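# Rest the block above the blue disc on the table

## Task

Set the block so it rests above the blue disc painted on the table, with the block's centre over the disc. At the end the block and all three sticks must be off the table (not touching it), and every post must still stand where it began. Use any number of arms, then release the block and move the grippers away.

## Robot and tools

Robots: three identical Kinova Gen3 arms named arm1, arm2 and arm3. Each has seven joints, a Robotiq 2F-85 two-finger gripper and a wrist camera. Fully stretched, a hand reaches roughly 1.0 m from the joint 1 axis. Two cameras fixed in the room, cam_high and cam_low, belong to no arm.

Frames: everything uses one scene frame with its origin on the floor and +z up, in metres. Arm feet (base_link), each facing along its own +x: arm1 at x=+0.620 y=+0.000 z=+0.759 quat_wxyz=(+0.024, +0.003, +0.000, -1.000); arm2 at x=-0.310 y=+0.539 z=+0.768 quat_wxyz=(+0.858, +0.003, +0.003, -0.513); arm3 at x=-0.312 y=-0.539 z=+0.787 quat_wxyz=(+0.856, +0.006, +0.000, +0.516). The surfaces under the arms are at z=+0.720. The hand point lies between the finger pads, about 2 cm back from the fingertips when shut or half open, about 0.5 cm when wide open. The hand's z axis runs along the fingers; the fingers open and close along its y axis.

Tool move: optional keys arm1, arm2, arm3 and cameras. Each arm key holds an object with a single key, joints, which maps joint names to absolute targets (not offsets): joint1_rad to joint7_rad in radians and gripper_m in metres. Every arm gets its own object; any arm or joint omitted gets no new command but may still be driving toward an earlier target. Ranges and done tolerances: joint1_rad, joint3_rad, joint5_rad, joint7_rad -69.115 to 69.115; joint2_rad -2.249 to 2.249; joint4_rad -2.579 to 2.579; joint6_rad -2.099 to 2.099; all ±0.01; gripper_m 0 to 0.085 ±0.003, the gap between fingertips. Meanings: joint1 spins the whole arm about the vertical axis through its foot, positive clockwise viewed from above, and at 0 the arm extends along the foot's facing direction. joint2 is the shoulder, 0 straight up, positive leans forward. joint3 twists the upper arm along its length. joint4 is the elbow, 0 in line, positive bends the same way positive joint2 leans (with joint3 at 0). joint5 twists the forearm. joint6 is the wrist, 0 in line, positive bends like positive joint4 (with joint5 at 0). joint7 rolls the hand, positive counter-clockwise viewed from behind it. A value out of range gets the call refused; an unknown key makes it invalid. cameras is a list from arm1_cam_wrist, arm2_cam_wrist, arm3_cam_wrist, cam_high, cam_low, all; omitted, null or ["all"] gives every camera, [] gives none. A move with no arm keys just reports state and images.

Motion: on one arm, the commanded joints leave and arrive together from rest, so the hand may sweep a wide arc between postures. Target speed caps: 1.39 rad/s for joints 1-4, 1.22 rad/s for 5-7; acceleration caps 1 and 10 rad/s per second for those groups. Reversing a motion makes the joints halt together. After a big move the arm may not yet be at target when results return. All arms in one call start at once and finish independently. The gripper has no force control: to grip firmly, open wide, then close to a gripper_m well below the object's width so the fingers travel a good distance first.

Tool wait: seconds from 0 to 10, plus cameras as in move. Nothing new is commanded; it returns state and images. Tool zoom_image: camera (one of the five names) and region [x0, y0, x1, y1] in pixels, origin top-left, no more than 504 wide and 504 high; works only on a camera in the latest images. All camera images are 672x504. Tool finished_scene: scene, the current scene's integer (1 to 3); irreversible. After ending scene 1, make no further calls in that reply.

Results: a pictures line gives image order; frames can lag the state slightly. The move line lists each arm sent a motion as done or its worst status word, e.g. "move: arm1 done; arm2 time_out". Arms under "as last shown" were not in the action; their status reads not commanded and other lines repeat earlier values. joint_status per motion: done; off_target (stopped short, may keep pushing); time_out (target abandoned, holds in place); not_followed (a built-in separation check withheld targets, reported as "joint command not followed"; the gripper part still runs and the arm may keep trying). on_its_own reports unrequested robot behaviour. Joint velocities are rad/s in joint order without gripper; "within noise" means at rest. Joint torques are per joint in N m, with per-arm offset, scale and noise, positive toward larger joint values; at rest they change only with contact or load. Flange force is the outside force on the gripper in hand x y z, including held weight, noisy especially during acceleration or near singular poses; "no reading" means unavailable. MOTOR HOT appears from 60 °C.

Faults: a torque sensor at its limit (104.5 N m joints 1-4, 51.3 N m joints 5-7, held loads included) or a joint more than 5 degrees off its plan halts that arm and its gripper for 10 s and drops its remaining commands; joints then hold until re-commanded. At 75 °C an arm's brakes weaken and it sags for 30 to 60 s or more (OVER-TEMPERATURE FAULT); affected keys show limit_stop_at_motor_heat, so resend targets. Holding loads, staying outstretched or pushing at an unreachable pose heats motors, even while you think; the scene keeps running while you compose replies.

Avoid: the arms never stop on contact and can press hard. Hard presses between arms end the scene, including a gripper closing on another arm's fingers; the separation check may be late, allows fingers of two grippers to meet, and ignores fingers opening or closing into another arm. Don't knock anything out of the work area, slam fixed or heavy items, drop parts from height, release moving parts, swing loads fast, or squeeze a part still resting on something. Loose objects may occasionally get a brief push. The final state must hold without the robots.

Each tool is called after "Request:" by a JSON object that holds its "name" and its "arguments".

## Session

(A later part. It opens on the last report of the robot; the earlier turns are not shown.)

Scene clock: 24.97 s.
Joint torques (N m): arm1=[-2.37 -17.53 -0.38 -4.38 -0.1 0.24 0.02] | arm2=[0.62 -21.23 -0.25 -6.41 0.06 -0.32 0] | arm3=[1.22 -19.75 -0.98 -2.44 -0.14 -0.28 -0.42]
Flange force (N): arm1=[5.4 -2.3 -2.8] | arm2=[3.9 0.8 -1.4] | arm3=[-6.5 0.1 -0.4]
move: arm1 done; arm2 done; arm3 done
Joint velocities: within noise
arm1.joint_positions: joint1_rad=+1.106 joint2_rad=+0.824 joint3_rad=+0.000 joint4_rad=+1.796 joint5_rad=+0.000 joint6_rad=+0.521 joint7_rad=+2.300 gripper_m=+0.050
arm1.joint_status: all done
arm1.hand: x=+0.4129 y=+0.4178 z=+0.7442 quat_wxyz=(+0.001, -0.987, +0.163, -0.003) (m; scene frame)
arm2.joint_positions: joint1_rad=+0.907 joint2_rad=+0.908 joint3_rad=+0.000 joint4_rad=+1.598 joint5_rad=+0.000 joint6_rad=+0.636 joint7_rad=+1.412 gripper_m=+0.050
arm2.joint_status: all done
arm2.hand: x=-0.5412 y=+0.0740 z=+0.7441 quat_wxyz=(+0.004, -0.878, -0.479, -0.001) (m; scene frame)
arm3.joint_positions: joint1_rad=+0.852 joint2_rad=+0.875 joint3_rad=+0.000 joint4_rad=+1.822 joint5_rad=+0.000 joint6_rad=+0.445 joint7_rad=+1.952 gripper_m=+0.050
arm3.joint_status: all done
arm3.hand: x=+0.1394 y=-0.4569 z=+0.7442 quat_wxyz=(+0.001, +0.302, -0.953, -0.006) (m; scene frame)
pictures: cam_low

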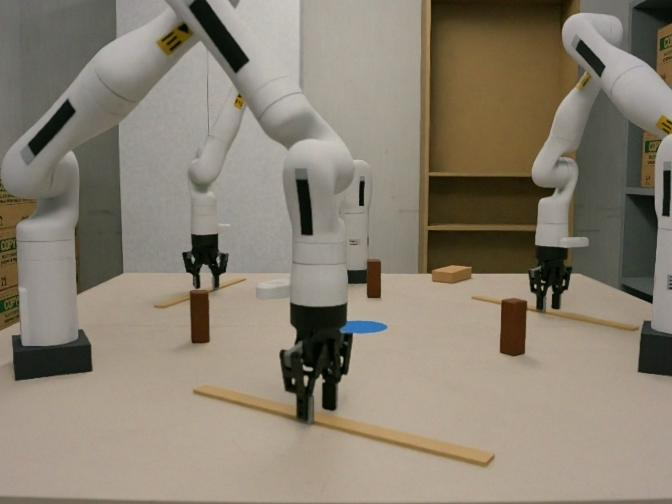

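Request:
{"name": "move", "arguments": {"arm1": {"joints":{"gripper_m":0.022}}, "arm2": {"joints":{"gripper_m":0.022}}, "arm3": {"joints":{"gripper_m":0.022}}}}

Scene clock: 26.07 s.
Joint torques (N m): arm1=[-2.53 -10.68 -0.59 -4.21 -0.17 -1.18 -0.02] | arm2=[0.86 -15.81 -0.13 -5.72 0.16 -1.14 -0.03] | arm3=[0.85 -13.79 -1.47 -2.9 -0.27 -1.7 -0.48]
Flange force (N): arm1=[8.7 0.4 -20.5] | arm2=[6.8 0.9 -13.4] | arm3=[-2.2 1.1 -16.6]
move: arm1 done; arm2 off_target; arm3 off_target
Joint velocities: within noise
arm1.joint_positions: joint1_rad=+1.106 joint2_rad=+0.824 joint3_rad=+0.000 joint4_rad=+1.796 joint5_rad=+0.000 joint6_rad=+0.521 joint7_rad=+2.300 gripper_m=+0.025
arm1.joint_status: all done
arm1.hand: x=+0.4129 y=+0.4178 z=+0.7442 quat_wxyz=(+0.001, -0.987, +0.163, -0.003) (m; scene frame)
arm2.joint_positions: joint1_rad=+0.907 joint2_rad=+0.908 joint3_rad=+0.000 joint4_rad=+1.597 joint5_rad=+0.000 joint6_rad=+0.636 joint7_rad=+1.412 gripper_m=+0.026
arm2.joint_status: gripper_m off_target (ended at +0.026, target +0.022)
arm2.hand: x=-0.5412 y=+0.0740 z=+0.7441 quat_wxyz=(+0.004, -0.878, -0.479, -0.001) (m; scene frame)
arm3.joint_positions: joint1_rad=+0.852 joint2_rad=+0.875 joint3_rad=+0.000 joint4_rad=+1.822 joint5_rad=+0.000 joint6_rad=+0.445 joint7_rad=+1.952 gripper_m=+0.026
arm3.joint_status: gripper_m off_target (ended at +0.026, target +0.022)
arm3.hand: x=+0.1394 y=-0.4569 z=+0.7443 quat_wxyz=(+0.001, +0.302, -0.953, -0.006) (m; scene frame)
pictures: arm1_cam_wrist, arm2_cam_wrist, arm3_cam_wrist, cam_high, cam_low

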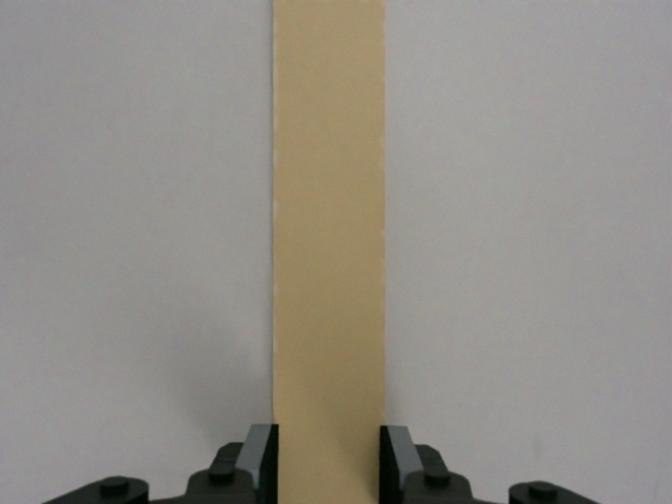

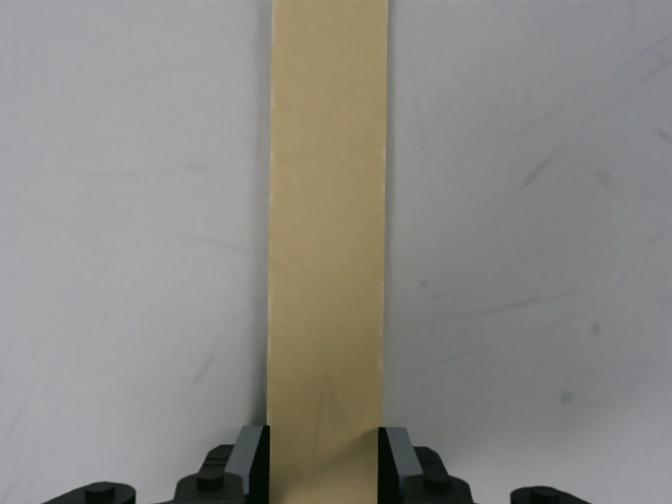

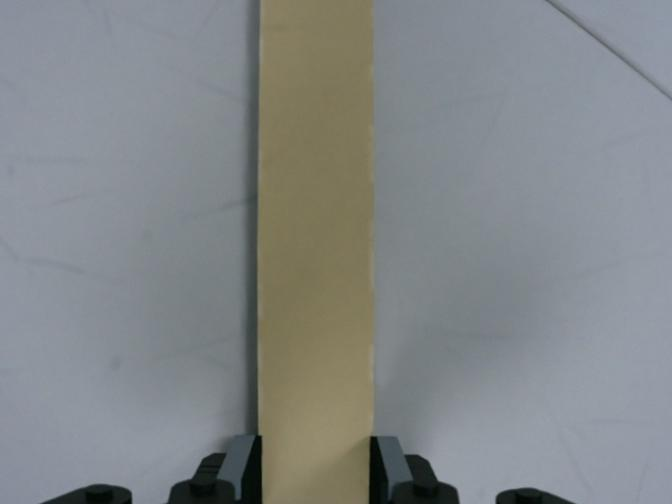

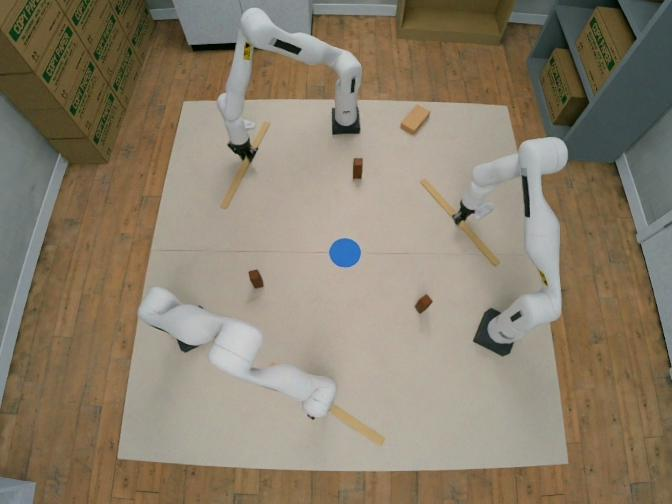

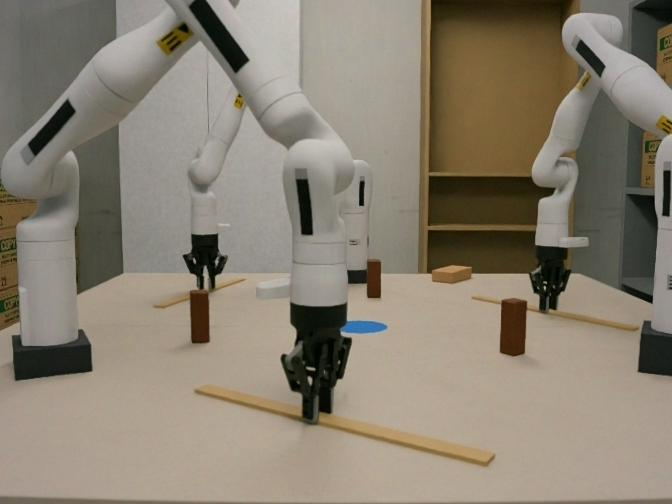

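Request:
{"name": "move", "arguments": {"arm1": {"joints":{"joint2_rad":0.4639,"joint4_rad":1.5982,"joint6_rad":1.0795}}, "arm2": {"joints":{"joint2_rad":0.5861,"joint4_rad":1.4154,"joint6_rad":1.1401}}, "arm3": {"joints":{"joint2_rad":0.4831,"joint4_rad":1.6688,"joint6_rad":0.9897}}}}

Request:
{"name": "zoom_image", "arguments": {"camera": "cam_low", "region": [150, 250, 550, 400]}}

Scene clock: 43.37 s.
Joint torques (N m): arm1=[-2.38 -15.58 -0.47 -8.16 -0.13 0.21 0.05] | arm2=[0.6 -19.6 -0.36 -9.37 0.07 -0.33 -0.01] | arm3=[1.24 -17.57 -1.13 -6.29 -0.13 -0.28 -0.43]
Flange force (N): arm1=[6.2 -0.6 -0.2] | arm2=[4.0 0.4 0.7] | arm3=[-5.9 -0.9 -2.5]
move: arm1 done; arm2 done; arm3 done
Joint velocities: within noise
arm1.joint_positions: joint1_rad=+1.106 joint2_rad=+0.464 joint3_rad=+0.000 joint4_rad=+1.598 joint5_rad=+0.000 joint6_rad=+1.079 joint7_rad=+2.300 gripper_m=+0.025
arm1.joint_status: all done
arm1.hand: x=+0.4117 y=+0.4177 z=+0.9590 quat_wxyz=(+0.000, -0.987, +0.163, -0.003) (m; scene frame)
arm2.joint_positions: joint1_rad=+0.907 joint2_rad=+0.586 joint3_rad=+0.000 joint4_rad=+1.415 joint5_rad=+0.000 joint6_rad=+1.140 joint7_rad=+1.412 gripper_m=+0.026
arm2.joint_status: all done
arm2.hand: x=-0.5408 y=+0.0722 z=+0.9572 quat_wxyz=(+0.004, -0.878, -0.479, -0.001) (m; scene frame)
arm3.joint_positions: joint1_rad=+0.852 joint2_rad=+0.483 joint3_rad=+0.000 joint4_rad=+1.669 joint5_rad=+0.000 joint6_rad=+0.990 joint7_rad=+1.952 gripper_m=+0.026
arm3.joint_status: all done
arm3.hand: x=+0.1408 y=-0.4592 z=+0.9581 quat_wxyz=(+0.001, +0.302, -0.953, -0.006) (m; scene frame)
pictures: arm1_cam_wrist, arm2_cam_wrist, arm3_cam_wrist, cam_high, cam_low

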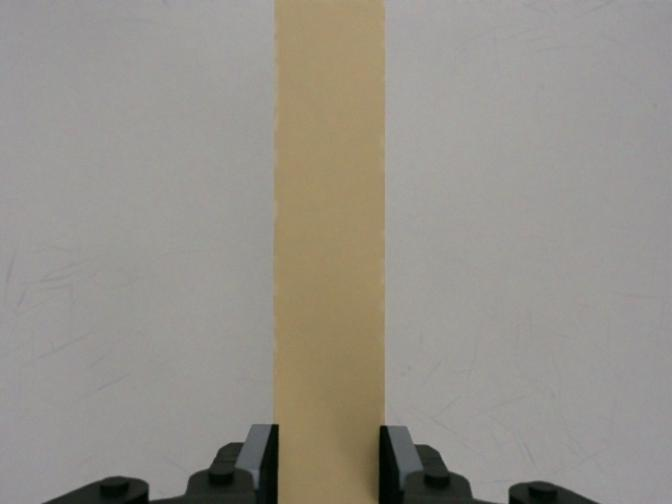

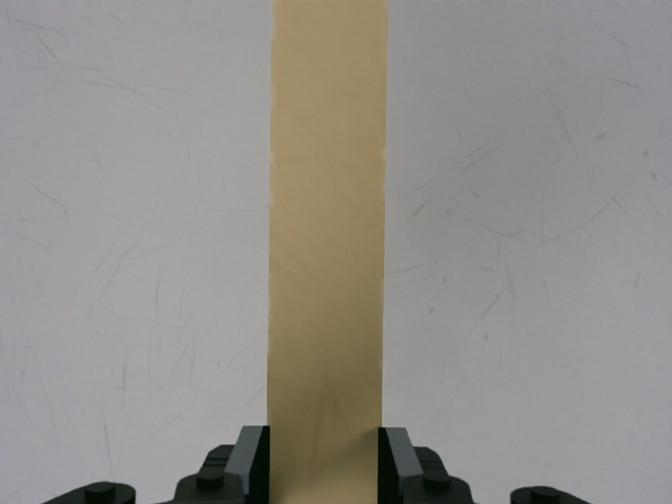

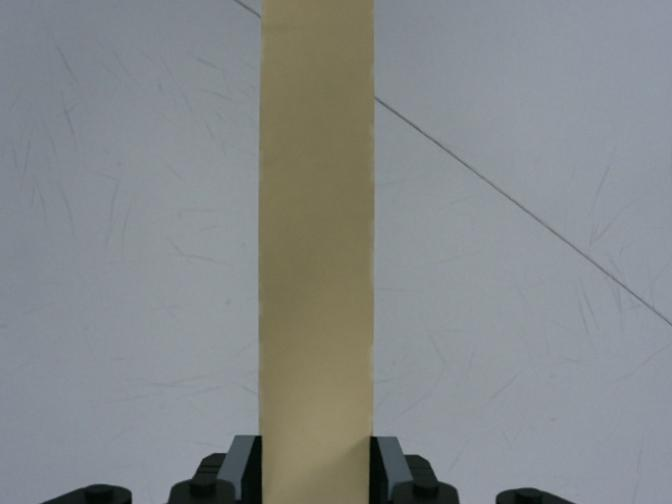

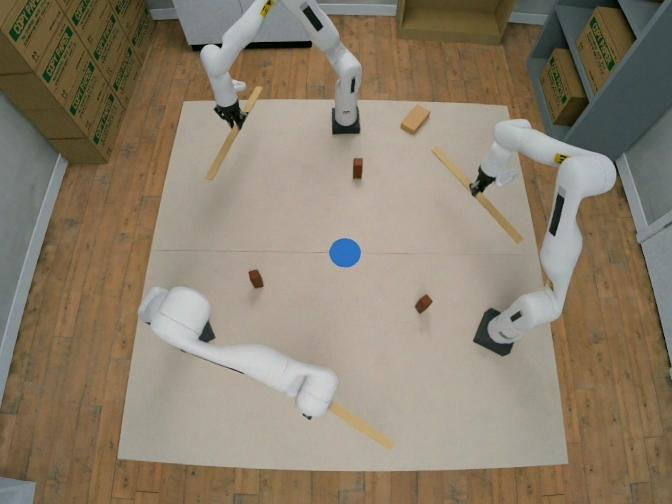

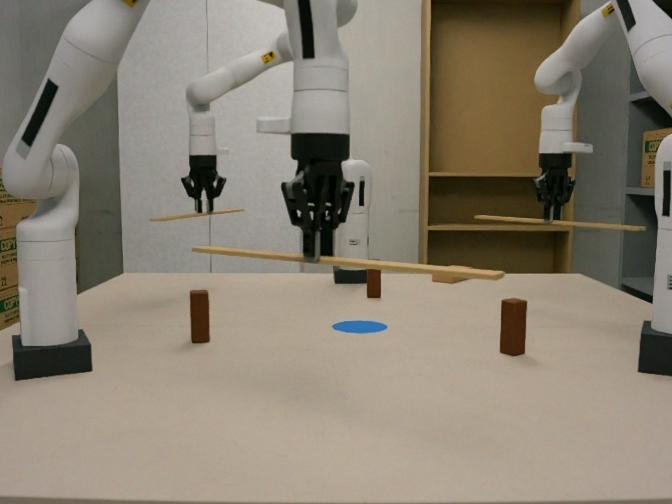

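Scaled by 1.260 from the camera's 672x504 image, which has a finer 960x720 frame.

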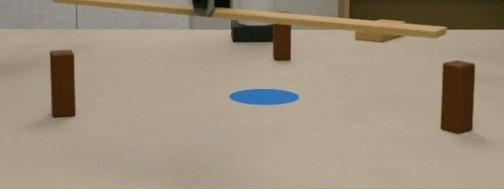

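Request:
{"name": "move", "arguments": {"arm1": {"joints":{"joint1_rad":-0.1147,"joint2_rad":0.1938,"joint4_rad":2.0966,"joint6_rad":0.5922,"joint7_rad":1.342}}, "cameras": ["cam_high","cam_low"]}}

Request:
{"name": "move", "arguments": {"arm2": {"joints":{"joint1_rad":-0.2018,"joint2_rad":0.1885,"joint4_rad":2.1689,"joint6_rad":0.5252,"joint7_rad":1.333}}, "cameras": ["cam_high","cam_low"]}}

Request:
{"name": "move", "arguments": {"arm3": {"joints":{"joint1_rad":-0.134,"joint2_rad":0.2279,"joint4_rad":2.2023,"joint6_rad":0.4524,"joint7_rad":1.332}}, "cameras": ["cam_high","cam_low"]}}

Scene clock: 46.30 s.
Joint torques (N m): arm1=[-2.5 -9.86 -0.69 -7.78 -0.18 -0.59 0.06] | arm2=[0.62 -19.58 -0.38 -9.36 0.04 -0.32 -0.01] | arm3=[1.21 -17.54 -1.11 -6.31 -0.12 -0.3 -0.43]
Flange force (N): arm1=[2.2 -7.3 -2.4] | arm2=[4.0 0.4 0.7] | arm3=[-5.8 -0.9 -2.6]
move: arm1 done
Joint velocities: within noise
arm1.joint_positions: joint1_rad=-0.115 joint2_rad=+0.194 joint3_rad=+0.000 joint4_rad=+2.097 joint5_rad=+0.000 joint6_rad=+0.592 joint7_rad=+1.342 gripper_m=+0.025
arm1.joint_status: all done
arm1.hand: x=+0.2231 y=-0.0400 z=+0.9460 quat_wxyz=(-0.025, -0.991, +0.032, +0.124) (m; scene frame)
arm2, arm3: as last shown
arm3.hand: x=+0.1408 y=-0.4592 z=+0.9582 quat_wxyz=(+0.001, +0.302, -0.953, -0.006) (m; scene frame)
pictures: cam_high, cam_low

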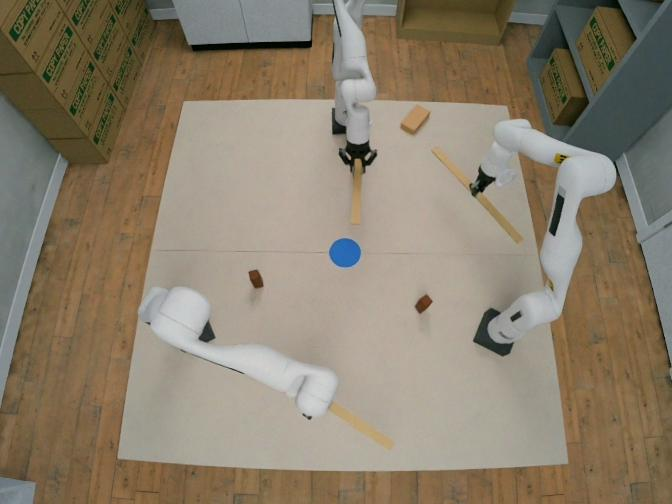

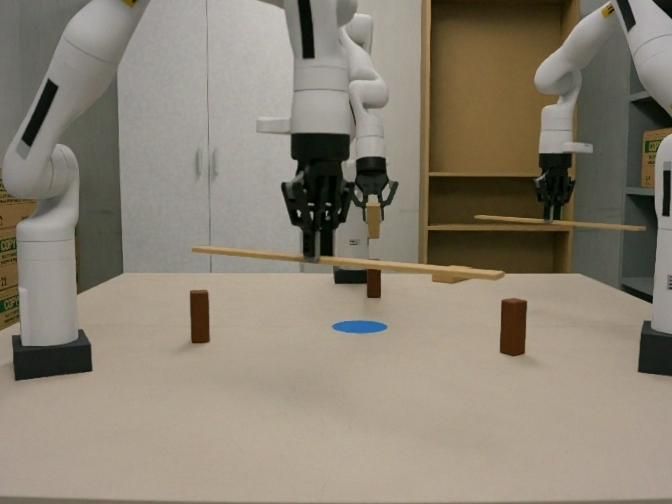

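Scene clock: 48.70 s.
Joint torques (N m): arm1=[-2.43 -9.83 -0.7 -7.75 -0.14 -0.56 0.01] | arm2=[0.5 -10.7 -0.61 -8.31 0.05 -1.1 -0.01] | arm3=[1.23 -17.54 -1.11 -6.33 -0.12 -0.29 -0.44]
Flange force (N): arm1=[2.1 -7.3 -2.5] | arm2=[3.9 0.9 -1.2] | arm3=[-5.7 -0.8 -2.5]
move: arm2 done
Joint velocities: within noise
arm1, arm3: as last shown
arm2.joint_positions: joint1_rad=-0.202 joint2_rad=+0.188 joint3_rad=+0.000 joint4_rad=+2.169 joint5_rad=+0.000 joint6_rad=+0.525 joint7_rad=+1.333 gripper_m=+0.026
arm2.joint_status: all done
arm2.hand: x=-0.0852 y=+0.2289 z=+0.9398 quat_wxyz=(-0.120, -0.524, -0.842, +0.037) (m; scene frame)
pictures: cam_high, cam_low

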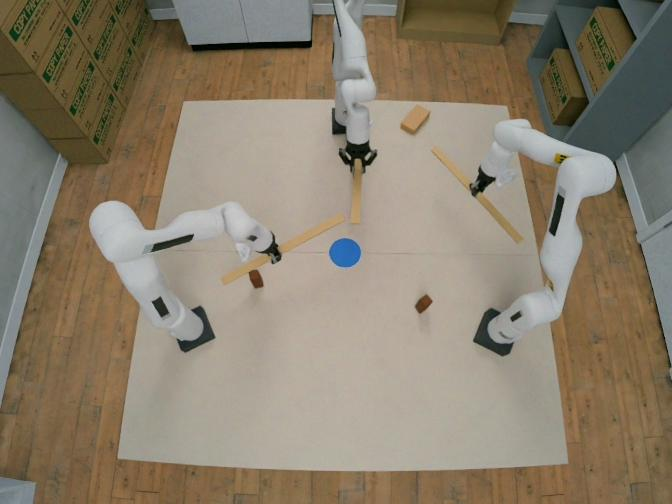

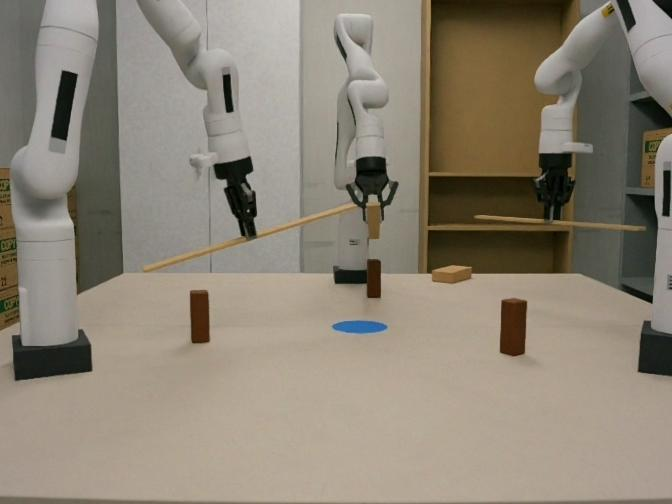

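Scene clock: 51.00 s.
Joint torques (N m): arm1=[-2.48 -9.86 -0.71 -7.77 -0.16 -0.58 0.04] | arm2=[0.51 -10.73 -0.6 -8.31 0.05 -1.12 -0.02] | arm3=[1.29 -11.5 -1.24 -5.5 -0.16 -1.14 -0.42]
Flange force (N): arm1=[2.1 -7.3 -2.4] | arm2=[3.8 0.9 -1.2] | arm3=[-4.0 4.9 -1.9]
move: arm3 done
Joint velocities: within noise
arm1, arm2: as last shown
arm3.joint_positions: joint1_rad=-0.134 joint2_rad=+0.228 joint3_rad=+0.000 joint4_rad=+2.202 joint5_rad=+0.000 joint6_rad=+0.452 joint7_rad=+1.332 gripper_m=+0.026
arm3.joint_status: all done
arm3.hand: x=-0.1567 y=-0.1925 z=+0.9452 quat_wxyz=(-0.096, +0.466, -0.875, -0.092) (m; scene frame)
pictures: cam_high, cam_low

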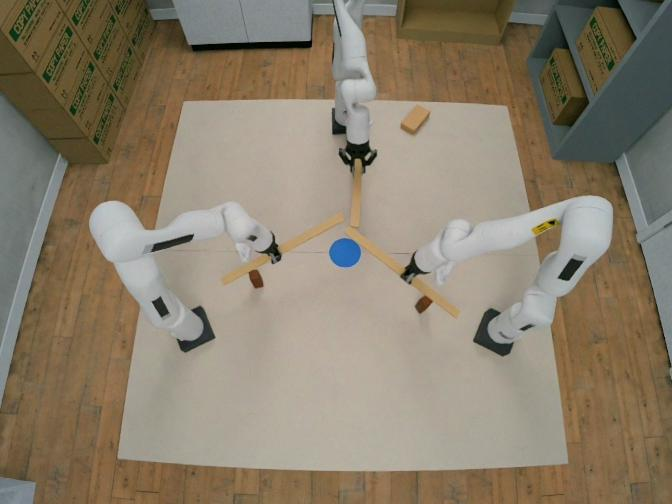

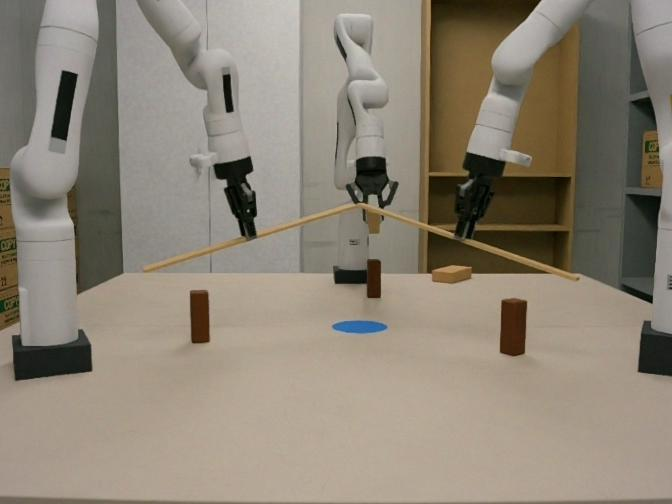

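Request:
{"name": "move", "arguments": {"arm1": {"joints":{"joint1_rad":-0.1147,"joint2_rad":0.2907,"joint4_rad":2.1841,"joint6_rad":0.3998,"joint7_rad":1.347}}, "cameras": []}}

Request:
{"name": "move", "arguments": {"arm2": {"joints":{"joint1_rad":-0.1578,"joint2_rad":0.3963,"joint4_rad":1.9657,"joint6_rad":0.5086,"joint7_rad":1.386}}, "cameras": ["cam_high","cam_low"]}}

Request:
{"name": "zoom_image", "arguments": {"camera": "cam_low", "region": [240, 140, 480, 320]}}

Request:
{"name": "zoom_image", "arguments": {"camera": "cam_high", "region": [230, 120, 450, 320]}}

Scene clock: 52.83 s.
Joint torques (N m): arm1=[-2.43 -10.56 -0.59 -6.49 -0.15 -0.58 0.02] | arm2=[0.53 -10.7 -0.61 -8.37 0.06 -1.1 0] | arm3=[1.28 -11.47 -1.2 -5.54 -0.14 -1.16 -0.43]
Flange force (N): arm1=[1.0 -8.8 -3.2] | arm2=[4.1 1.0 -1.2] | arm3=[-3.9 4.8 -2.0]
move: arm1 done
Joint velocities: within noise
arm1.joint_positions: joint1_rad=-0.115 joint2_rad=+0.291 joint3_rad=+0.000 joint4_rad=+2.184 joint5_rad=+0.000 joint6_rad=+0.400 joint7_rad=+1.347 gripper_m=+0.025
arm1.joint_status: all done
arm1.hand: x=+0.2234 y=-0.0399 z=+0.8971 quat_wxyz=(-0.025, -0.991, +0.030, +0.128) (m; scene frame)
arm2, arm3: as last shown
pictures: none
No camera images: "cameras" was empty.

Scene clock: 54.03 s.
Joint torques (N m): arm1=[-2.41 -10.61 -0.62 -6.49 -0.16 -0.6 0] | arm2=[0.49 -14.94 -0.53 -8.32 0.03 -1.13 0.01] | arm3=[1.28 -11.48 -1.18 -5.55 -0.15 -1.16 -0.42]
Flange force (N): arm1=[0.9 -8.7 -3.1] | arm2=[3.8 1.7 -1.1] | arm3=[-3.9 4.8 -2.0]
move: arm2 done
Joint velocities: within noise
arm1, arm3: as last shown
arm2.joint_positions: joint1_rad=-0.158 joint2_rad=+0.396 joint3_rad=+0.000 joint4_rad=+1.966 joint5_rad=+0.000 joint6_rad=+0.509 joint7_rad=+1.386 gripper_m=+0.026
arm2.joint_status: all done
arm2.hand: x=-0.0468 y=+0.1511 z=+0.9139 quat_wxyz=(-0.123, -0.520, -0.844, +0.045) (m; scene frame)
pictures: cam_high, cam_low

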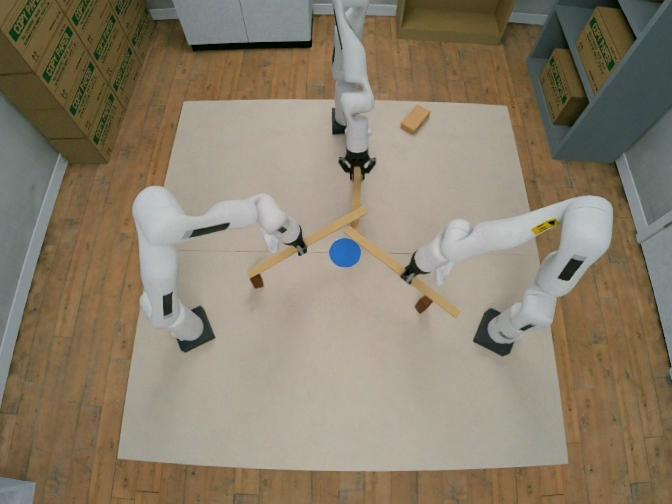

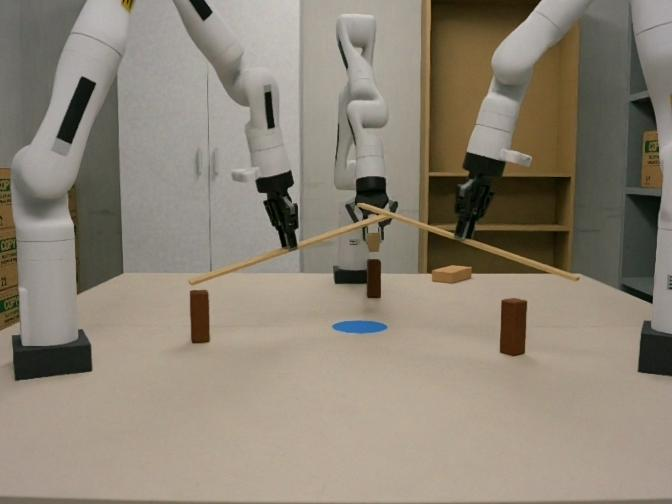

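Scaled by 2.100 from the camera's 672x504 image, which has a finer 960x720 frame.

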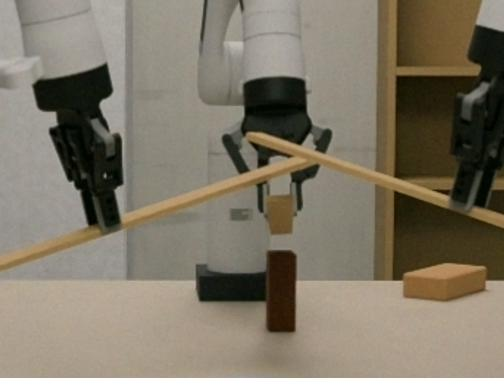

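Scaled by 2.291 from the camera's 672x504 image, which has a finer 960x720 frame.

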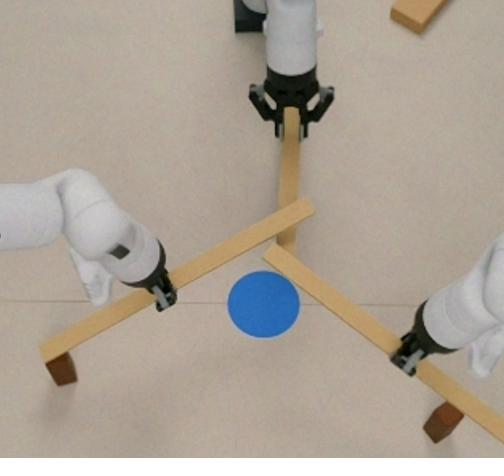

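Request:
{"name": "move", "arguments": {"arm3": {"joints":{"joint1_rad":-0.0899,"joint2_rad":0.4458,"joint4_rad":1.983,"joint6_rad":0.4558,"joint7_rad":1.388}}, "cameras": ["cam_high","cam_low"]}}

Request:
{"name": "zoom_image", "arguments": {"camera": "cam_low", "region": [240, 140, 480, 320]}}

Request:
{"name": "zoom_image", "arguments": {"camera": "cam_high", "region": [230, 120, 450, 320]}}

Scene clock: 55.43 s.
Joint torques (N m): arm1=[-2.44 -10.62 -0.62 -6.55 -0.16 -0.57 0] | arm2=[0.5 -14.96 -0.51 -8.33 0.05 -1.13 0] | arm3=[1.22 -15.85 -1.15 -5.53 -0.14 -1.14 -0.42]
Flange force (N): arm1=[1.1 -8.9 -3.0] | arm2=[3.8 1.7 -1.0] | arm3=[-4.6 5.2 -0.7]
move: arm3 done
Joint velocities: within noise
arm1, arm2: as last shown
arm3.joint_positions: joint1_rad=-0.090 joint2_rad=+0.446 joint3_rad=+0.000 joint4_rad=+1.983 joint5_rad=+0.000 joint6_rad=+0.456 joint7_rad=+1.388 gripper_m=+0.026
arm3.joint_status: all done
arm3.hand: x=-0.1086 y=-0.1199 z=+0.9155 quat_wxyz=(-0.100, +0.471, -0.872, -0.087) (m; scene frame)
pictures: cam_high, cam_low

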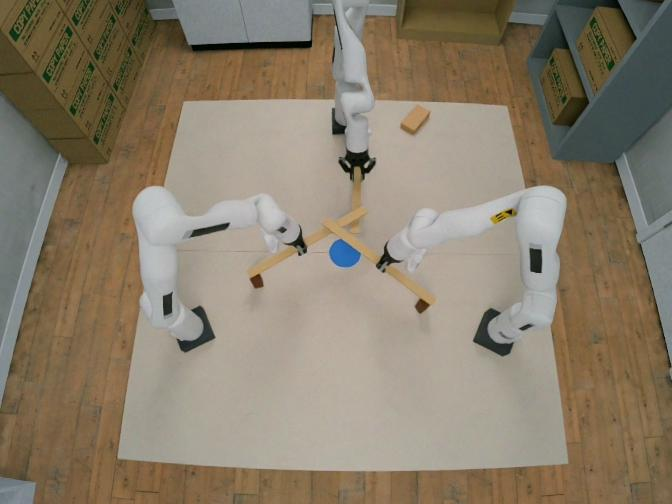

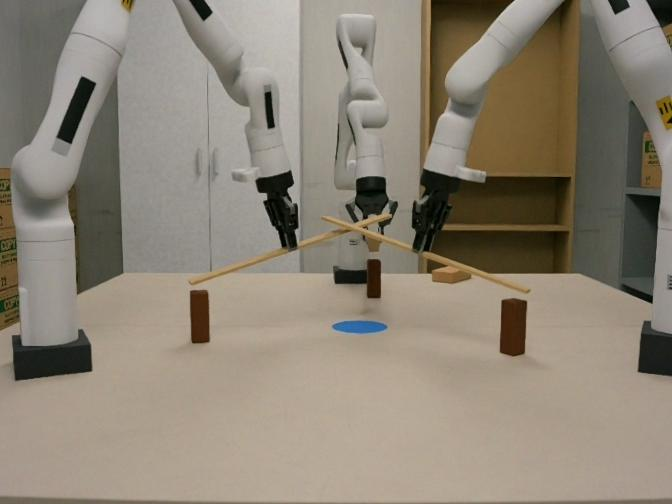

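Scaled by 2.100 from the camera's 672x504 image, which has a finer 960x720 frame.

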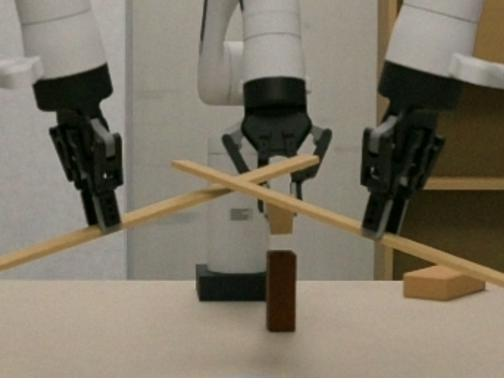

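Scaled by 2.291 from the camera's 672x504 image, which has a finer 960x720 frame.

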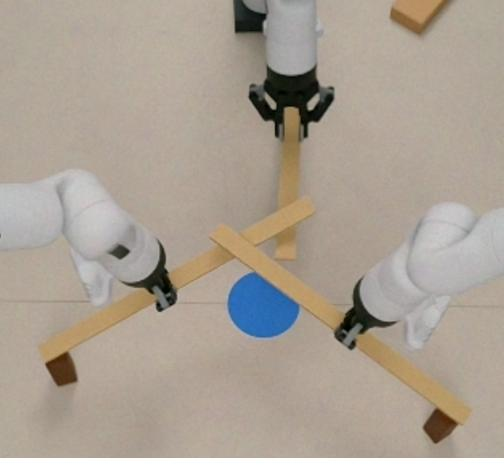

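Request:
{"name": "move", "arguments": {"arm1": {"joints":{"joint1_rad":-0.0815,"joint2_rad":0.3767,"joint4_rad":1.9571,"joint6_rad":0.5408,"joint7_rad":1.38}}, "cameras": ["cam_high","cam_low","arm1_cam_wrist"]}}

Request:
{"name": "zoom_image", "arguments": {"camera": "cam_low", "region": [270, 170, 450, 305]}}

Request:
{"name": "zoom_image", "arguments": {"camera": "cam_high", "region": [230, 120, 450, 320]}}

Scene clock: 57.27 s.
Joint torques (N m): arm1=[-2.41 -12.94 -0.57 -7.31 -0.19 -0.54 0.02] | arm2=[0.54 -14.97 -0.49 -8.34 0.04 -1.14 0] | arm3=[1.2 -15.59 -1.13 -5.36 -0.14 -1.08 -0.41]
Flange force (N): arm1=[1.9 -6.9 -2.9] | arm2=[3.9 1.8 -1.1] | arm3=[-4.8 5.1 -1.2]
move: arm1 done
Joint velocities: within noise
arm1.joint_positions: joint1_rad=-0.081 joint2_rad=+0.377 joint3_rad=+0.000 joint4_rad=+1.957 joint5_rad=+0.000 joint6_rad=+0.541 joint7_rad=+1.380 gripper_m=+0.022
arm1.joint_status: all done
arm1.hand: x=+0.1558 y=-0.0355 z=+0.9147 quat_wxyz=(-0.021, -0.991, +0.030, +0.129) (m; scene frame)
arm2, arm3: as last shown
arm3.joint_positions: joint1_rad=-0.090 joint2_rad=+0.446 joint3_rad=+0.000 joint4_rad=+1.983 joint5_rad=+0.000 joint6_rad=+0.456 joint7_rad=+1.388 gripper_m=+0.022
arm3.on_its_own: gripper_m moved -0.004 to your old target +0.022
pictures: arm1_cam_wrist, cam_high, cam_low

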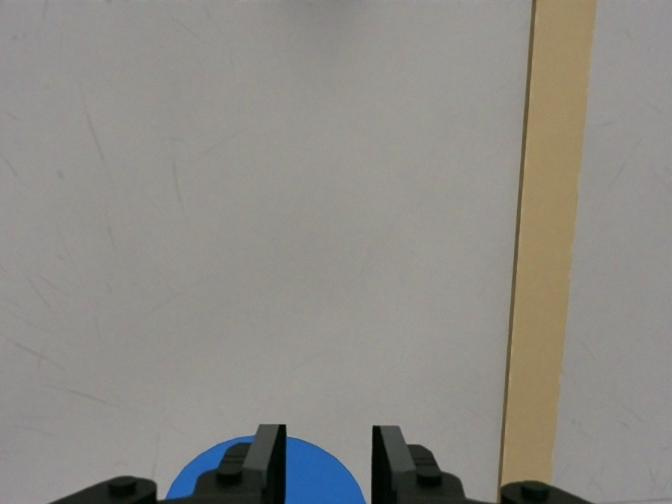

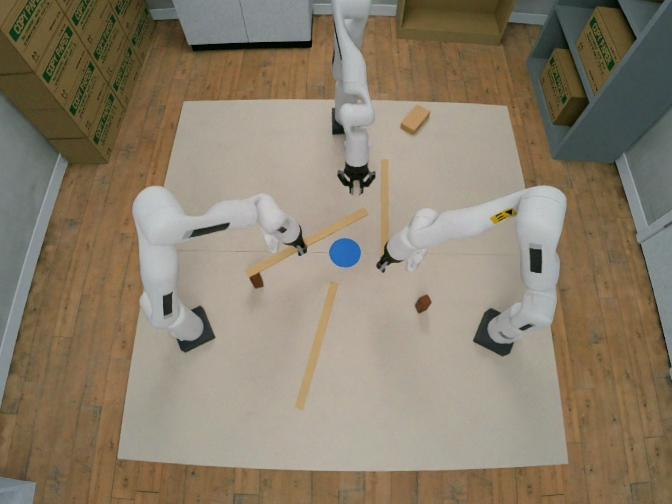

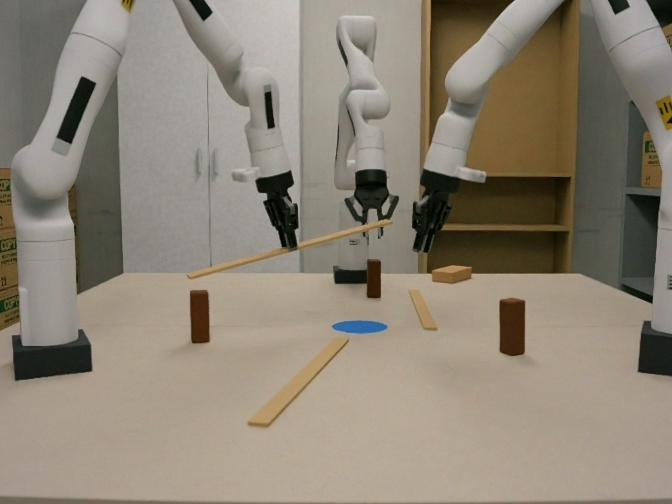

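Scaled by 2.800 from the camera's 672x504 image, which has a finer 960x720 frame.

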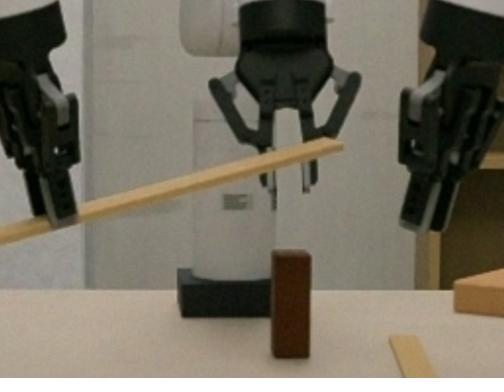

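Scaled by 2.291 from the camera's 672x504 image, which has a finer 960x720 frame.

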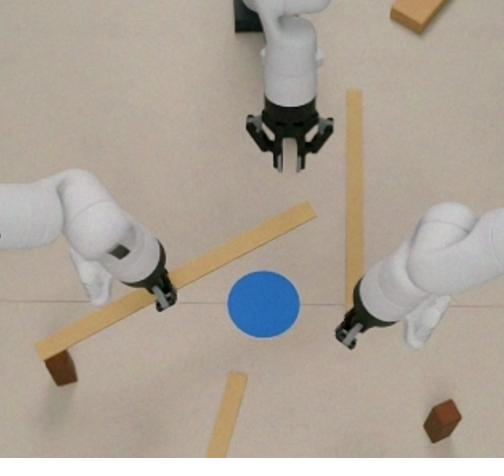

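Request:
{"name": "move", "arguments": {"arm3": {"joints":{"joint2_rad":0.4529,"joint4_rad":1.5733,"joint6_rad":1.1154,"gripper_m":0.05}}, "arm1": {"joints":{"joint1_rad":-0.3896,"joint2_rad":0.3474,"joint4_rad":1.6445,"joint6_rad":1.1497,"joint7_rad":1.196,"gripper_m":0.05}}, "cameras": ["cam_high"]}}

Request:
{"name": "move", "arguments": {"arm2": {"joints":{"joint2_rad":0.2489,"joint4_rad":1.7948,"joint6_rad":0.8269}}}}

Request:
{"name": "zoom_image", "arguments": {"camera": "cam_low", "region": [150, 130, 450, 330]}}

Request:
{"name": "zoom_image", "arguments": {"camera": "cam_high", "region": [230, 120, 450, 320]}}

Scene clock: 60.57 s.
Joint torques (N m): arm1=[-2.44 -13.33 -0.65 -8.3 -0.18 0.24 0.06] | arm2=[0.48 -14.96 -0.5 -8.33 0.04 -1.13 0] | arm3=[1.21 -17.18 -1.15 -6.76 -0.16 -0.33 -0.43]
Flange force (N): arm1=[2.5 -6.0 -0.4] | arm2=[3.8 1.6 -1.0] | arm3=[-5.6 2.2 -3.7]
move: arm1 done; arm3 done
Joint velocities: within noise
arm1.joint_positions: joint1_rad=-0.390 joint2_rad=+0.347 joint3_rad=+0.000 joint4_rad=+1.644 joint5_rad=+0.000 joint6_rad=+1.150 joint7_rad=+1.196 gripper_m=+0.050
arm1.joint_status: all done
arm1.hand: x=+0.2187 y=-0.1599 z=+0.9971 quat_wxyz=(+0.000, -0.999, -0.032, -0.003) (m; scene frame)
arm2: as last shown
arm3.joint_positions: joint1_rad=-0.090 joint2_rad=+0.453 joint3_rad=+0.000 joint4_rad=+1.573 joint5_rad=+0.000 joint6_rad=+1.115 joint7_rad=+1.388 gripper_m=+0.050
arm3.joint_status: all done
arm3.hand: x=-0.1079 y=-0.1206 z=+1.0036 quat_wxyz=(+0.000, +0.476, -0.879, -0.006) (m; scene frame)
pictures: cam_high

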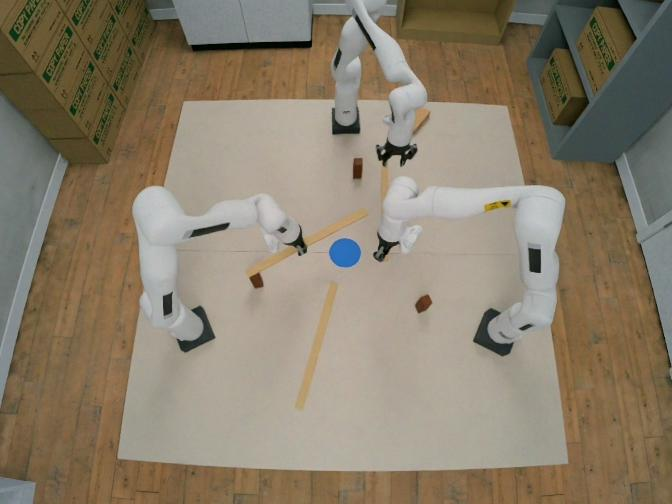

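Scene clock: 61.70 s.
Joint torques (N m): arm1=[-2.46 -13.28 -0.66 -8.25 -0.18 0.26 0.03] | arm2=[0.5 -13.77 -0.58 -10.01 0.05 -1.15 0] | arm3=[1.23 -17.2 -1.13 -6.8 -0.18 -0.33 -0.42]
Flange force (N): arm1=[2.4 -6.1 -0.5] | arm2=[3.8 0.5 -0.3] | arm3=[-5.5 2.3 -3.5]
move: arm2 done
Joint velocities: within noise
arm1, arm3: as last shown
arm2.joint_positions: joint1_rad=-0.158 joint2_rad=+0.249 joint3_rad=+0.000 joint4_rad=+1.795 joint5_rad=+0.000 joint6_rad=+0.827 joint7_rad=+1.386 gripper_m=+0.026
arm2.joint_status: all done
arm2.hand: x=-0.0466 y=+0.1501 z=+1.0139 quat_wxyz=(-0.123, -0.520, -0.844, +0.045) (m; scene frame)
pictures: arm1_cam_wrist, arm2_cam_wrist, arm3_cam_wrist, cam_high, cam_low

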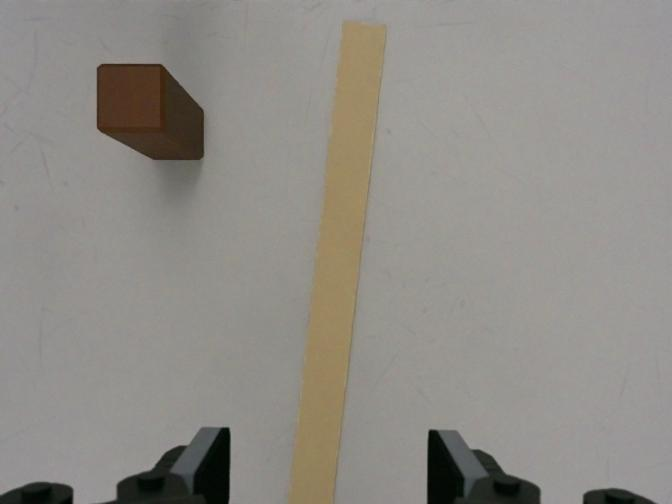

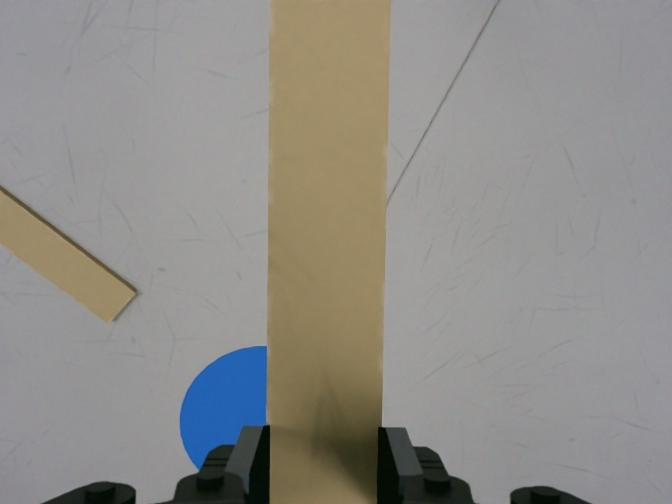

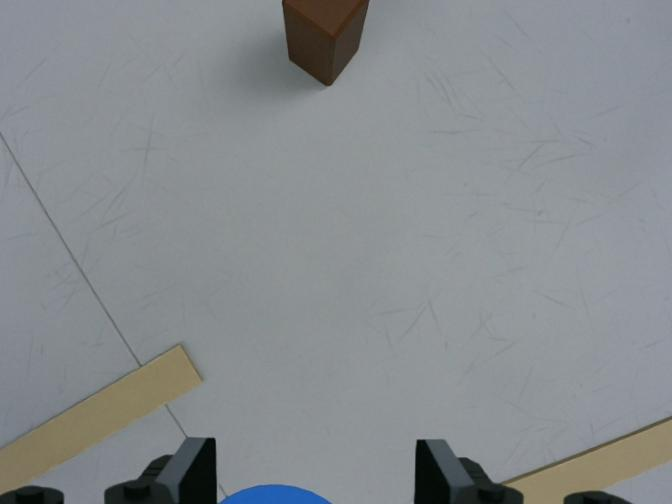

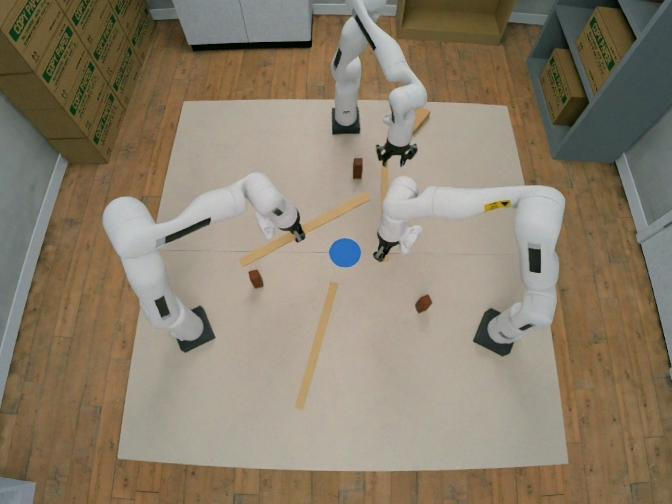

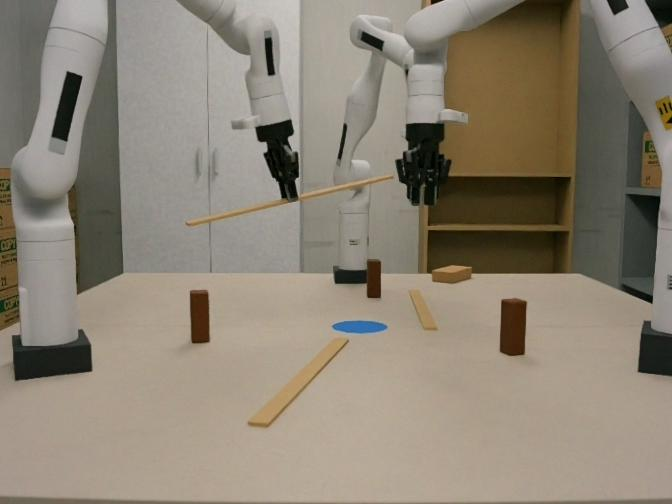

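Scaled by 1.680 from the camera's 672x504 image, which has a finer 960x720 frame.

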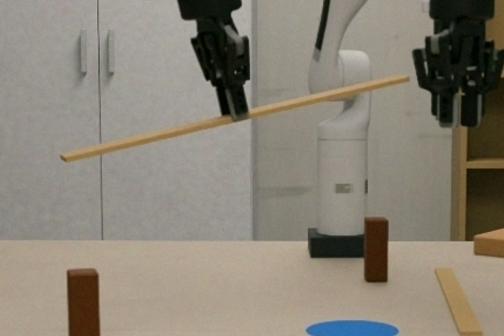

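Scaled by 2.291 from the camera's 672x504 image, which has a finer 960x720 frame.

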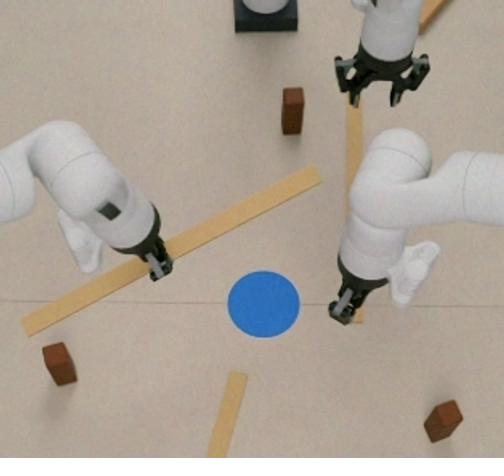

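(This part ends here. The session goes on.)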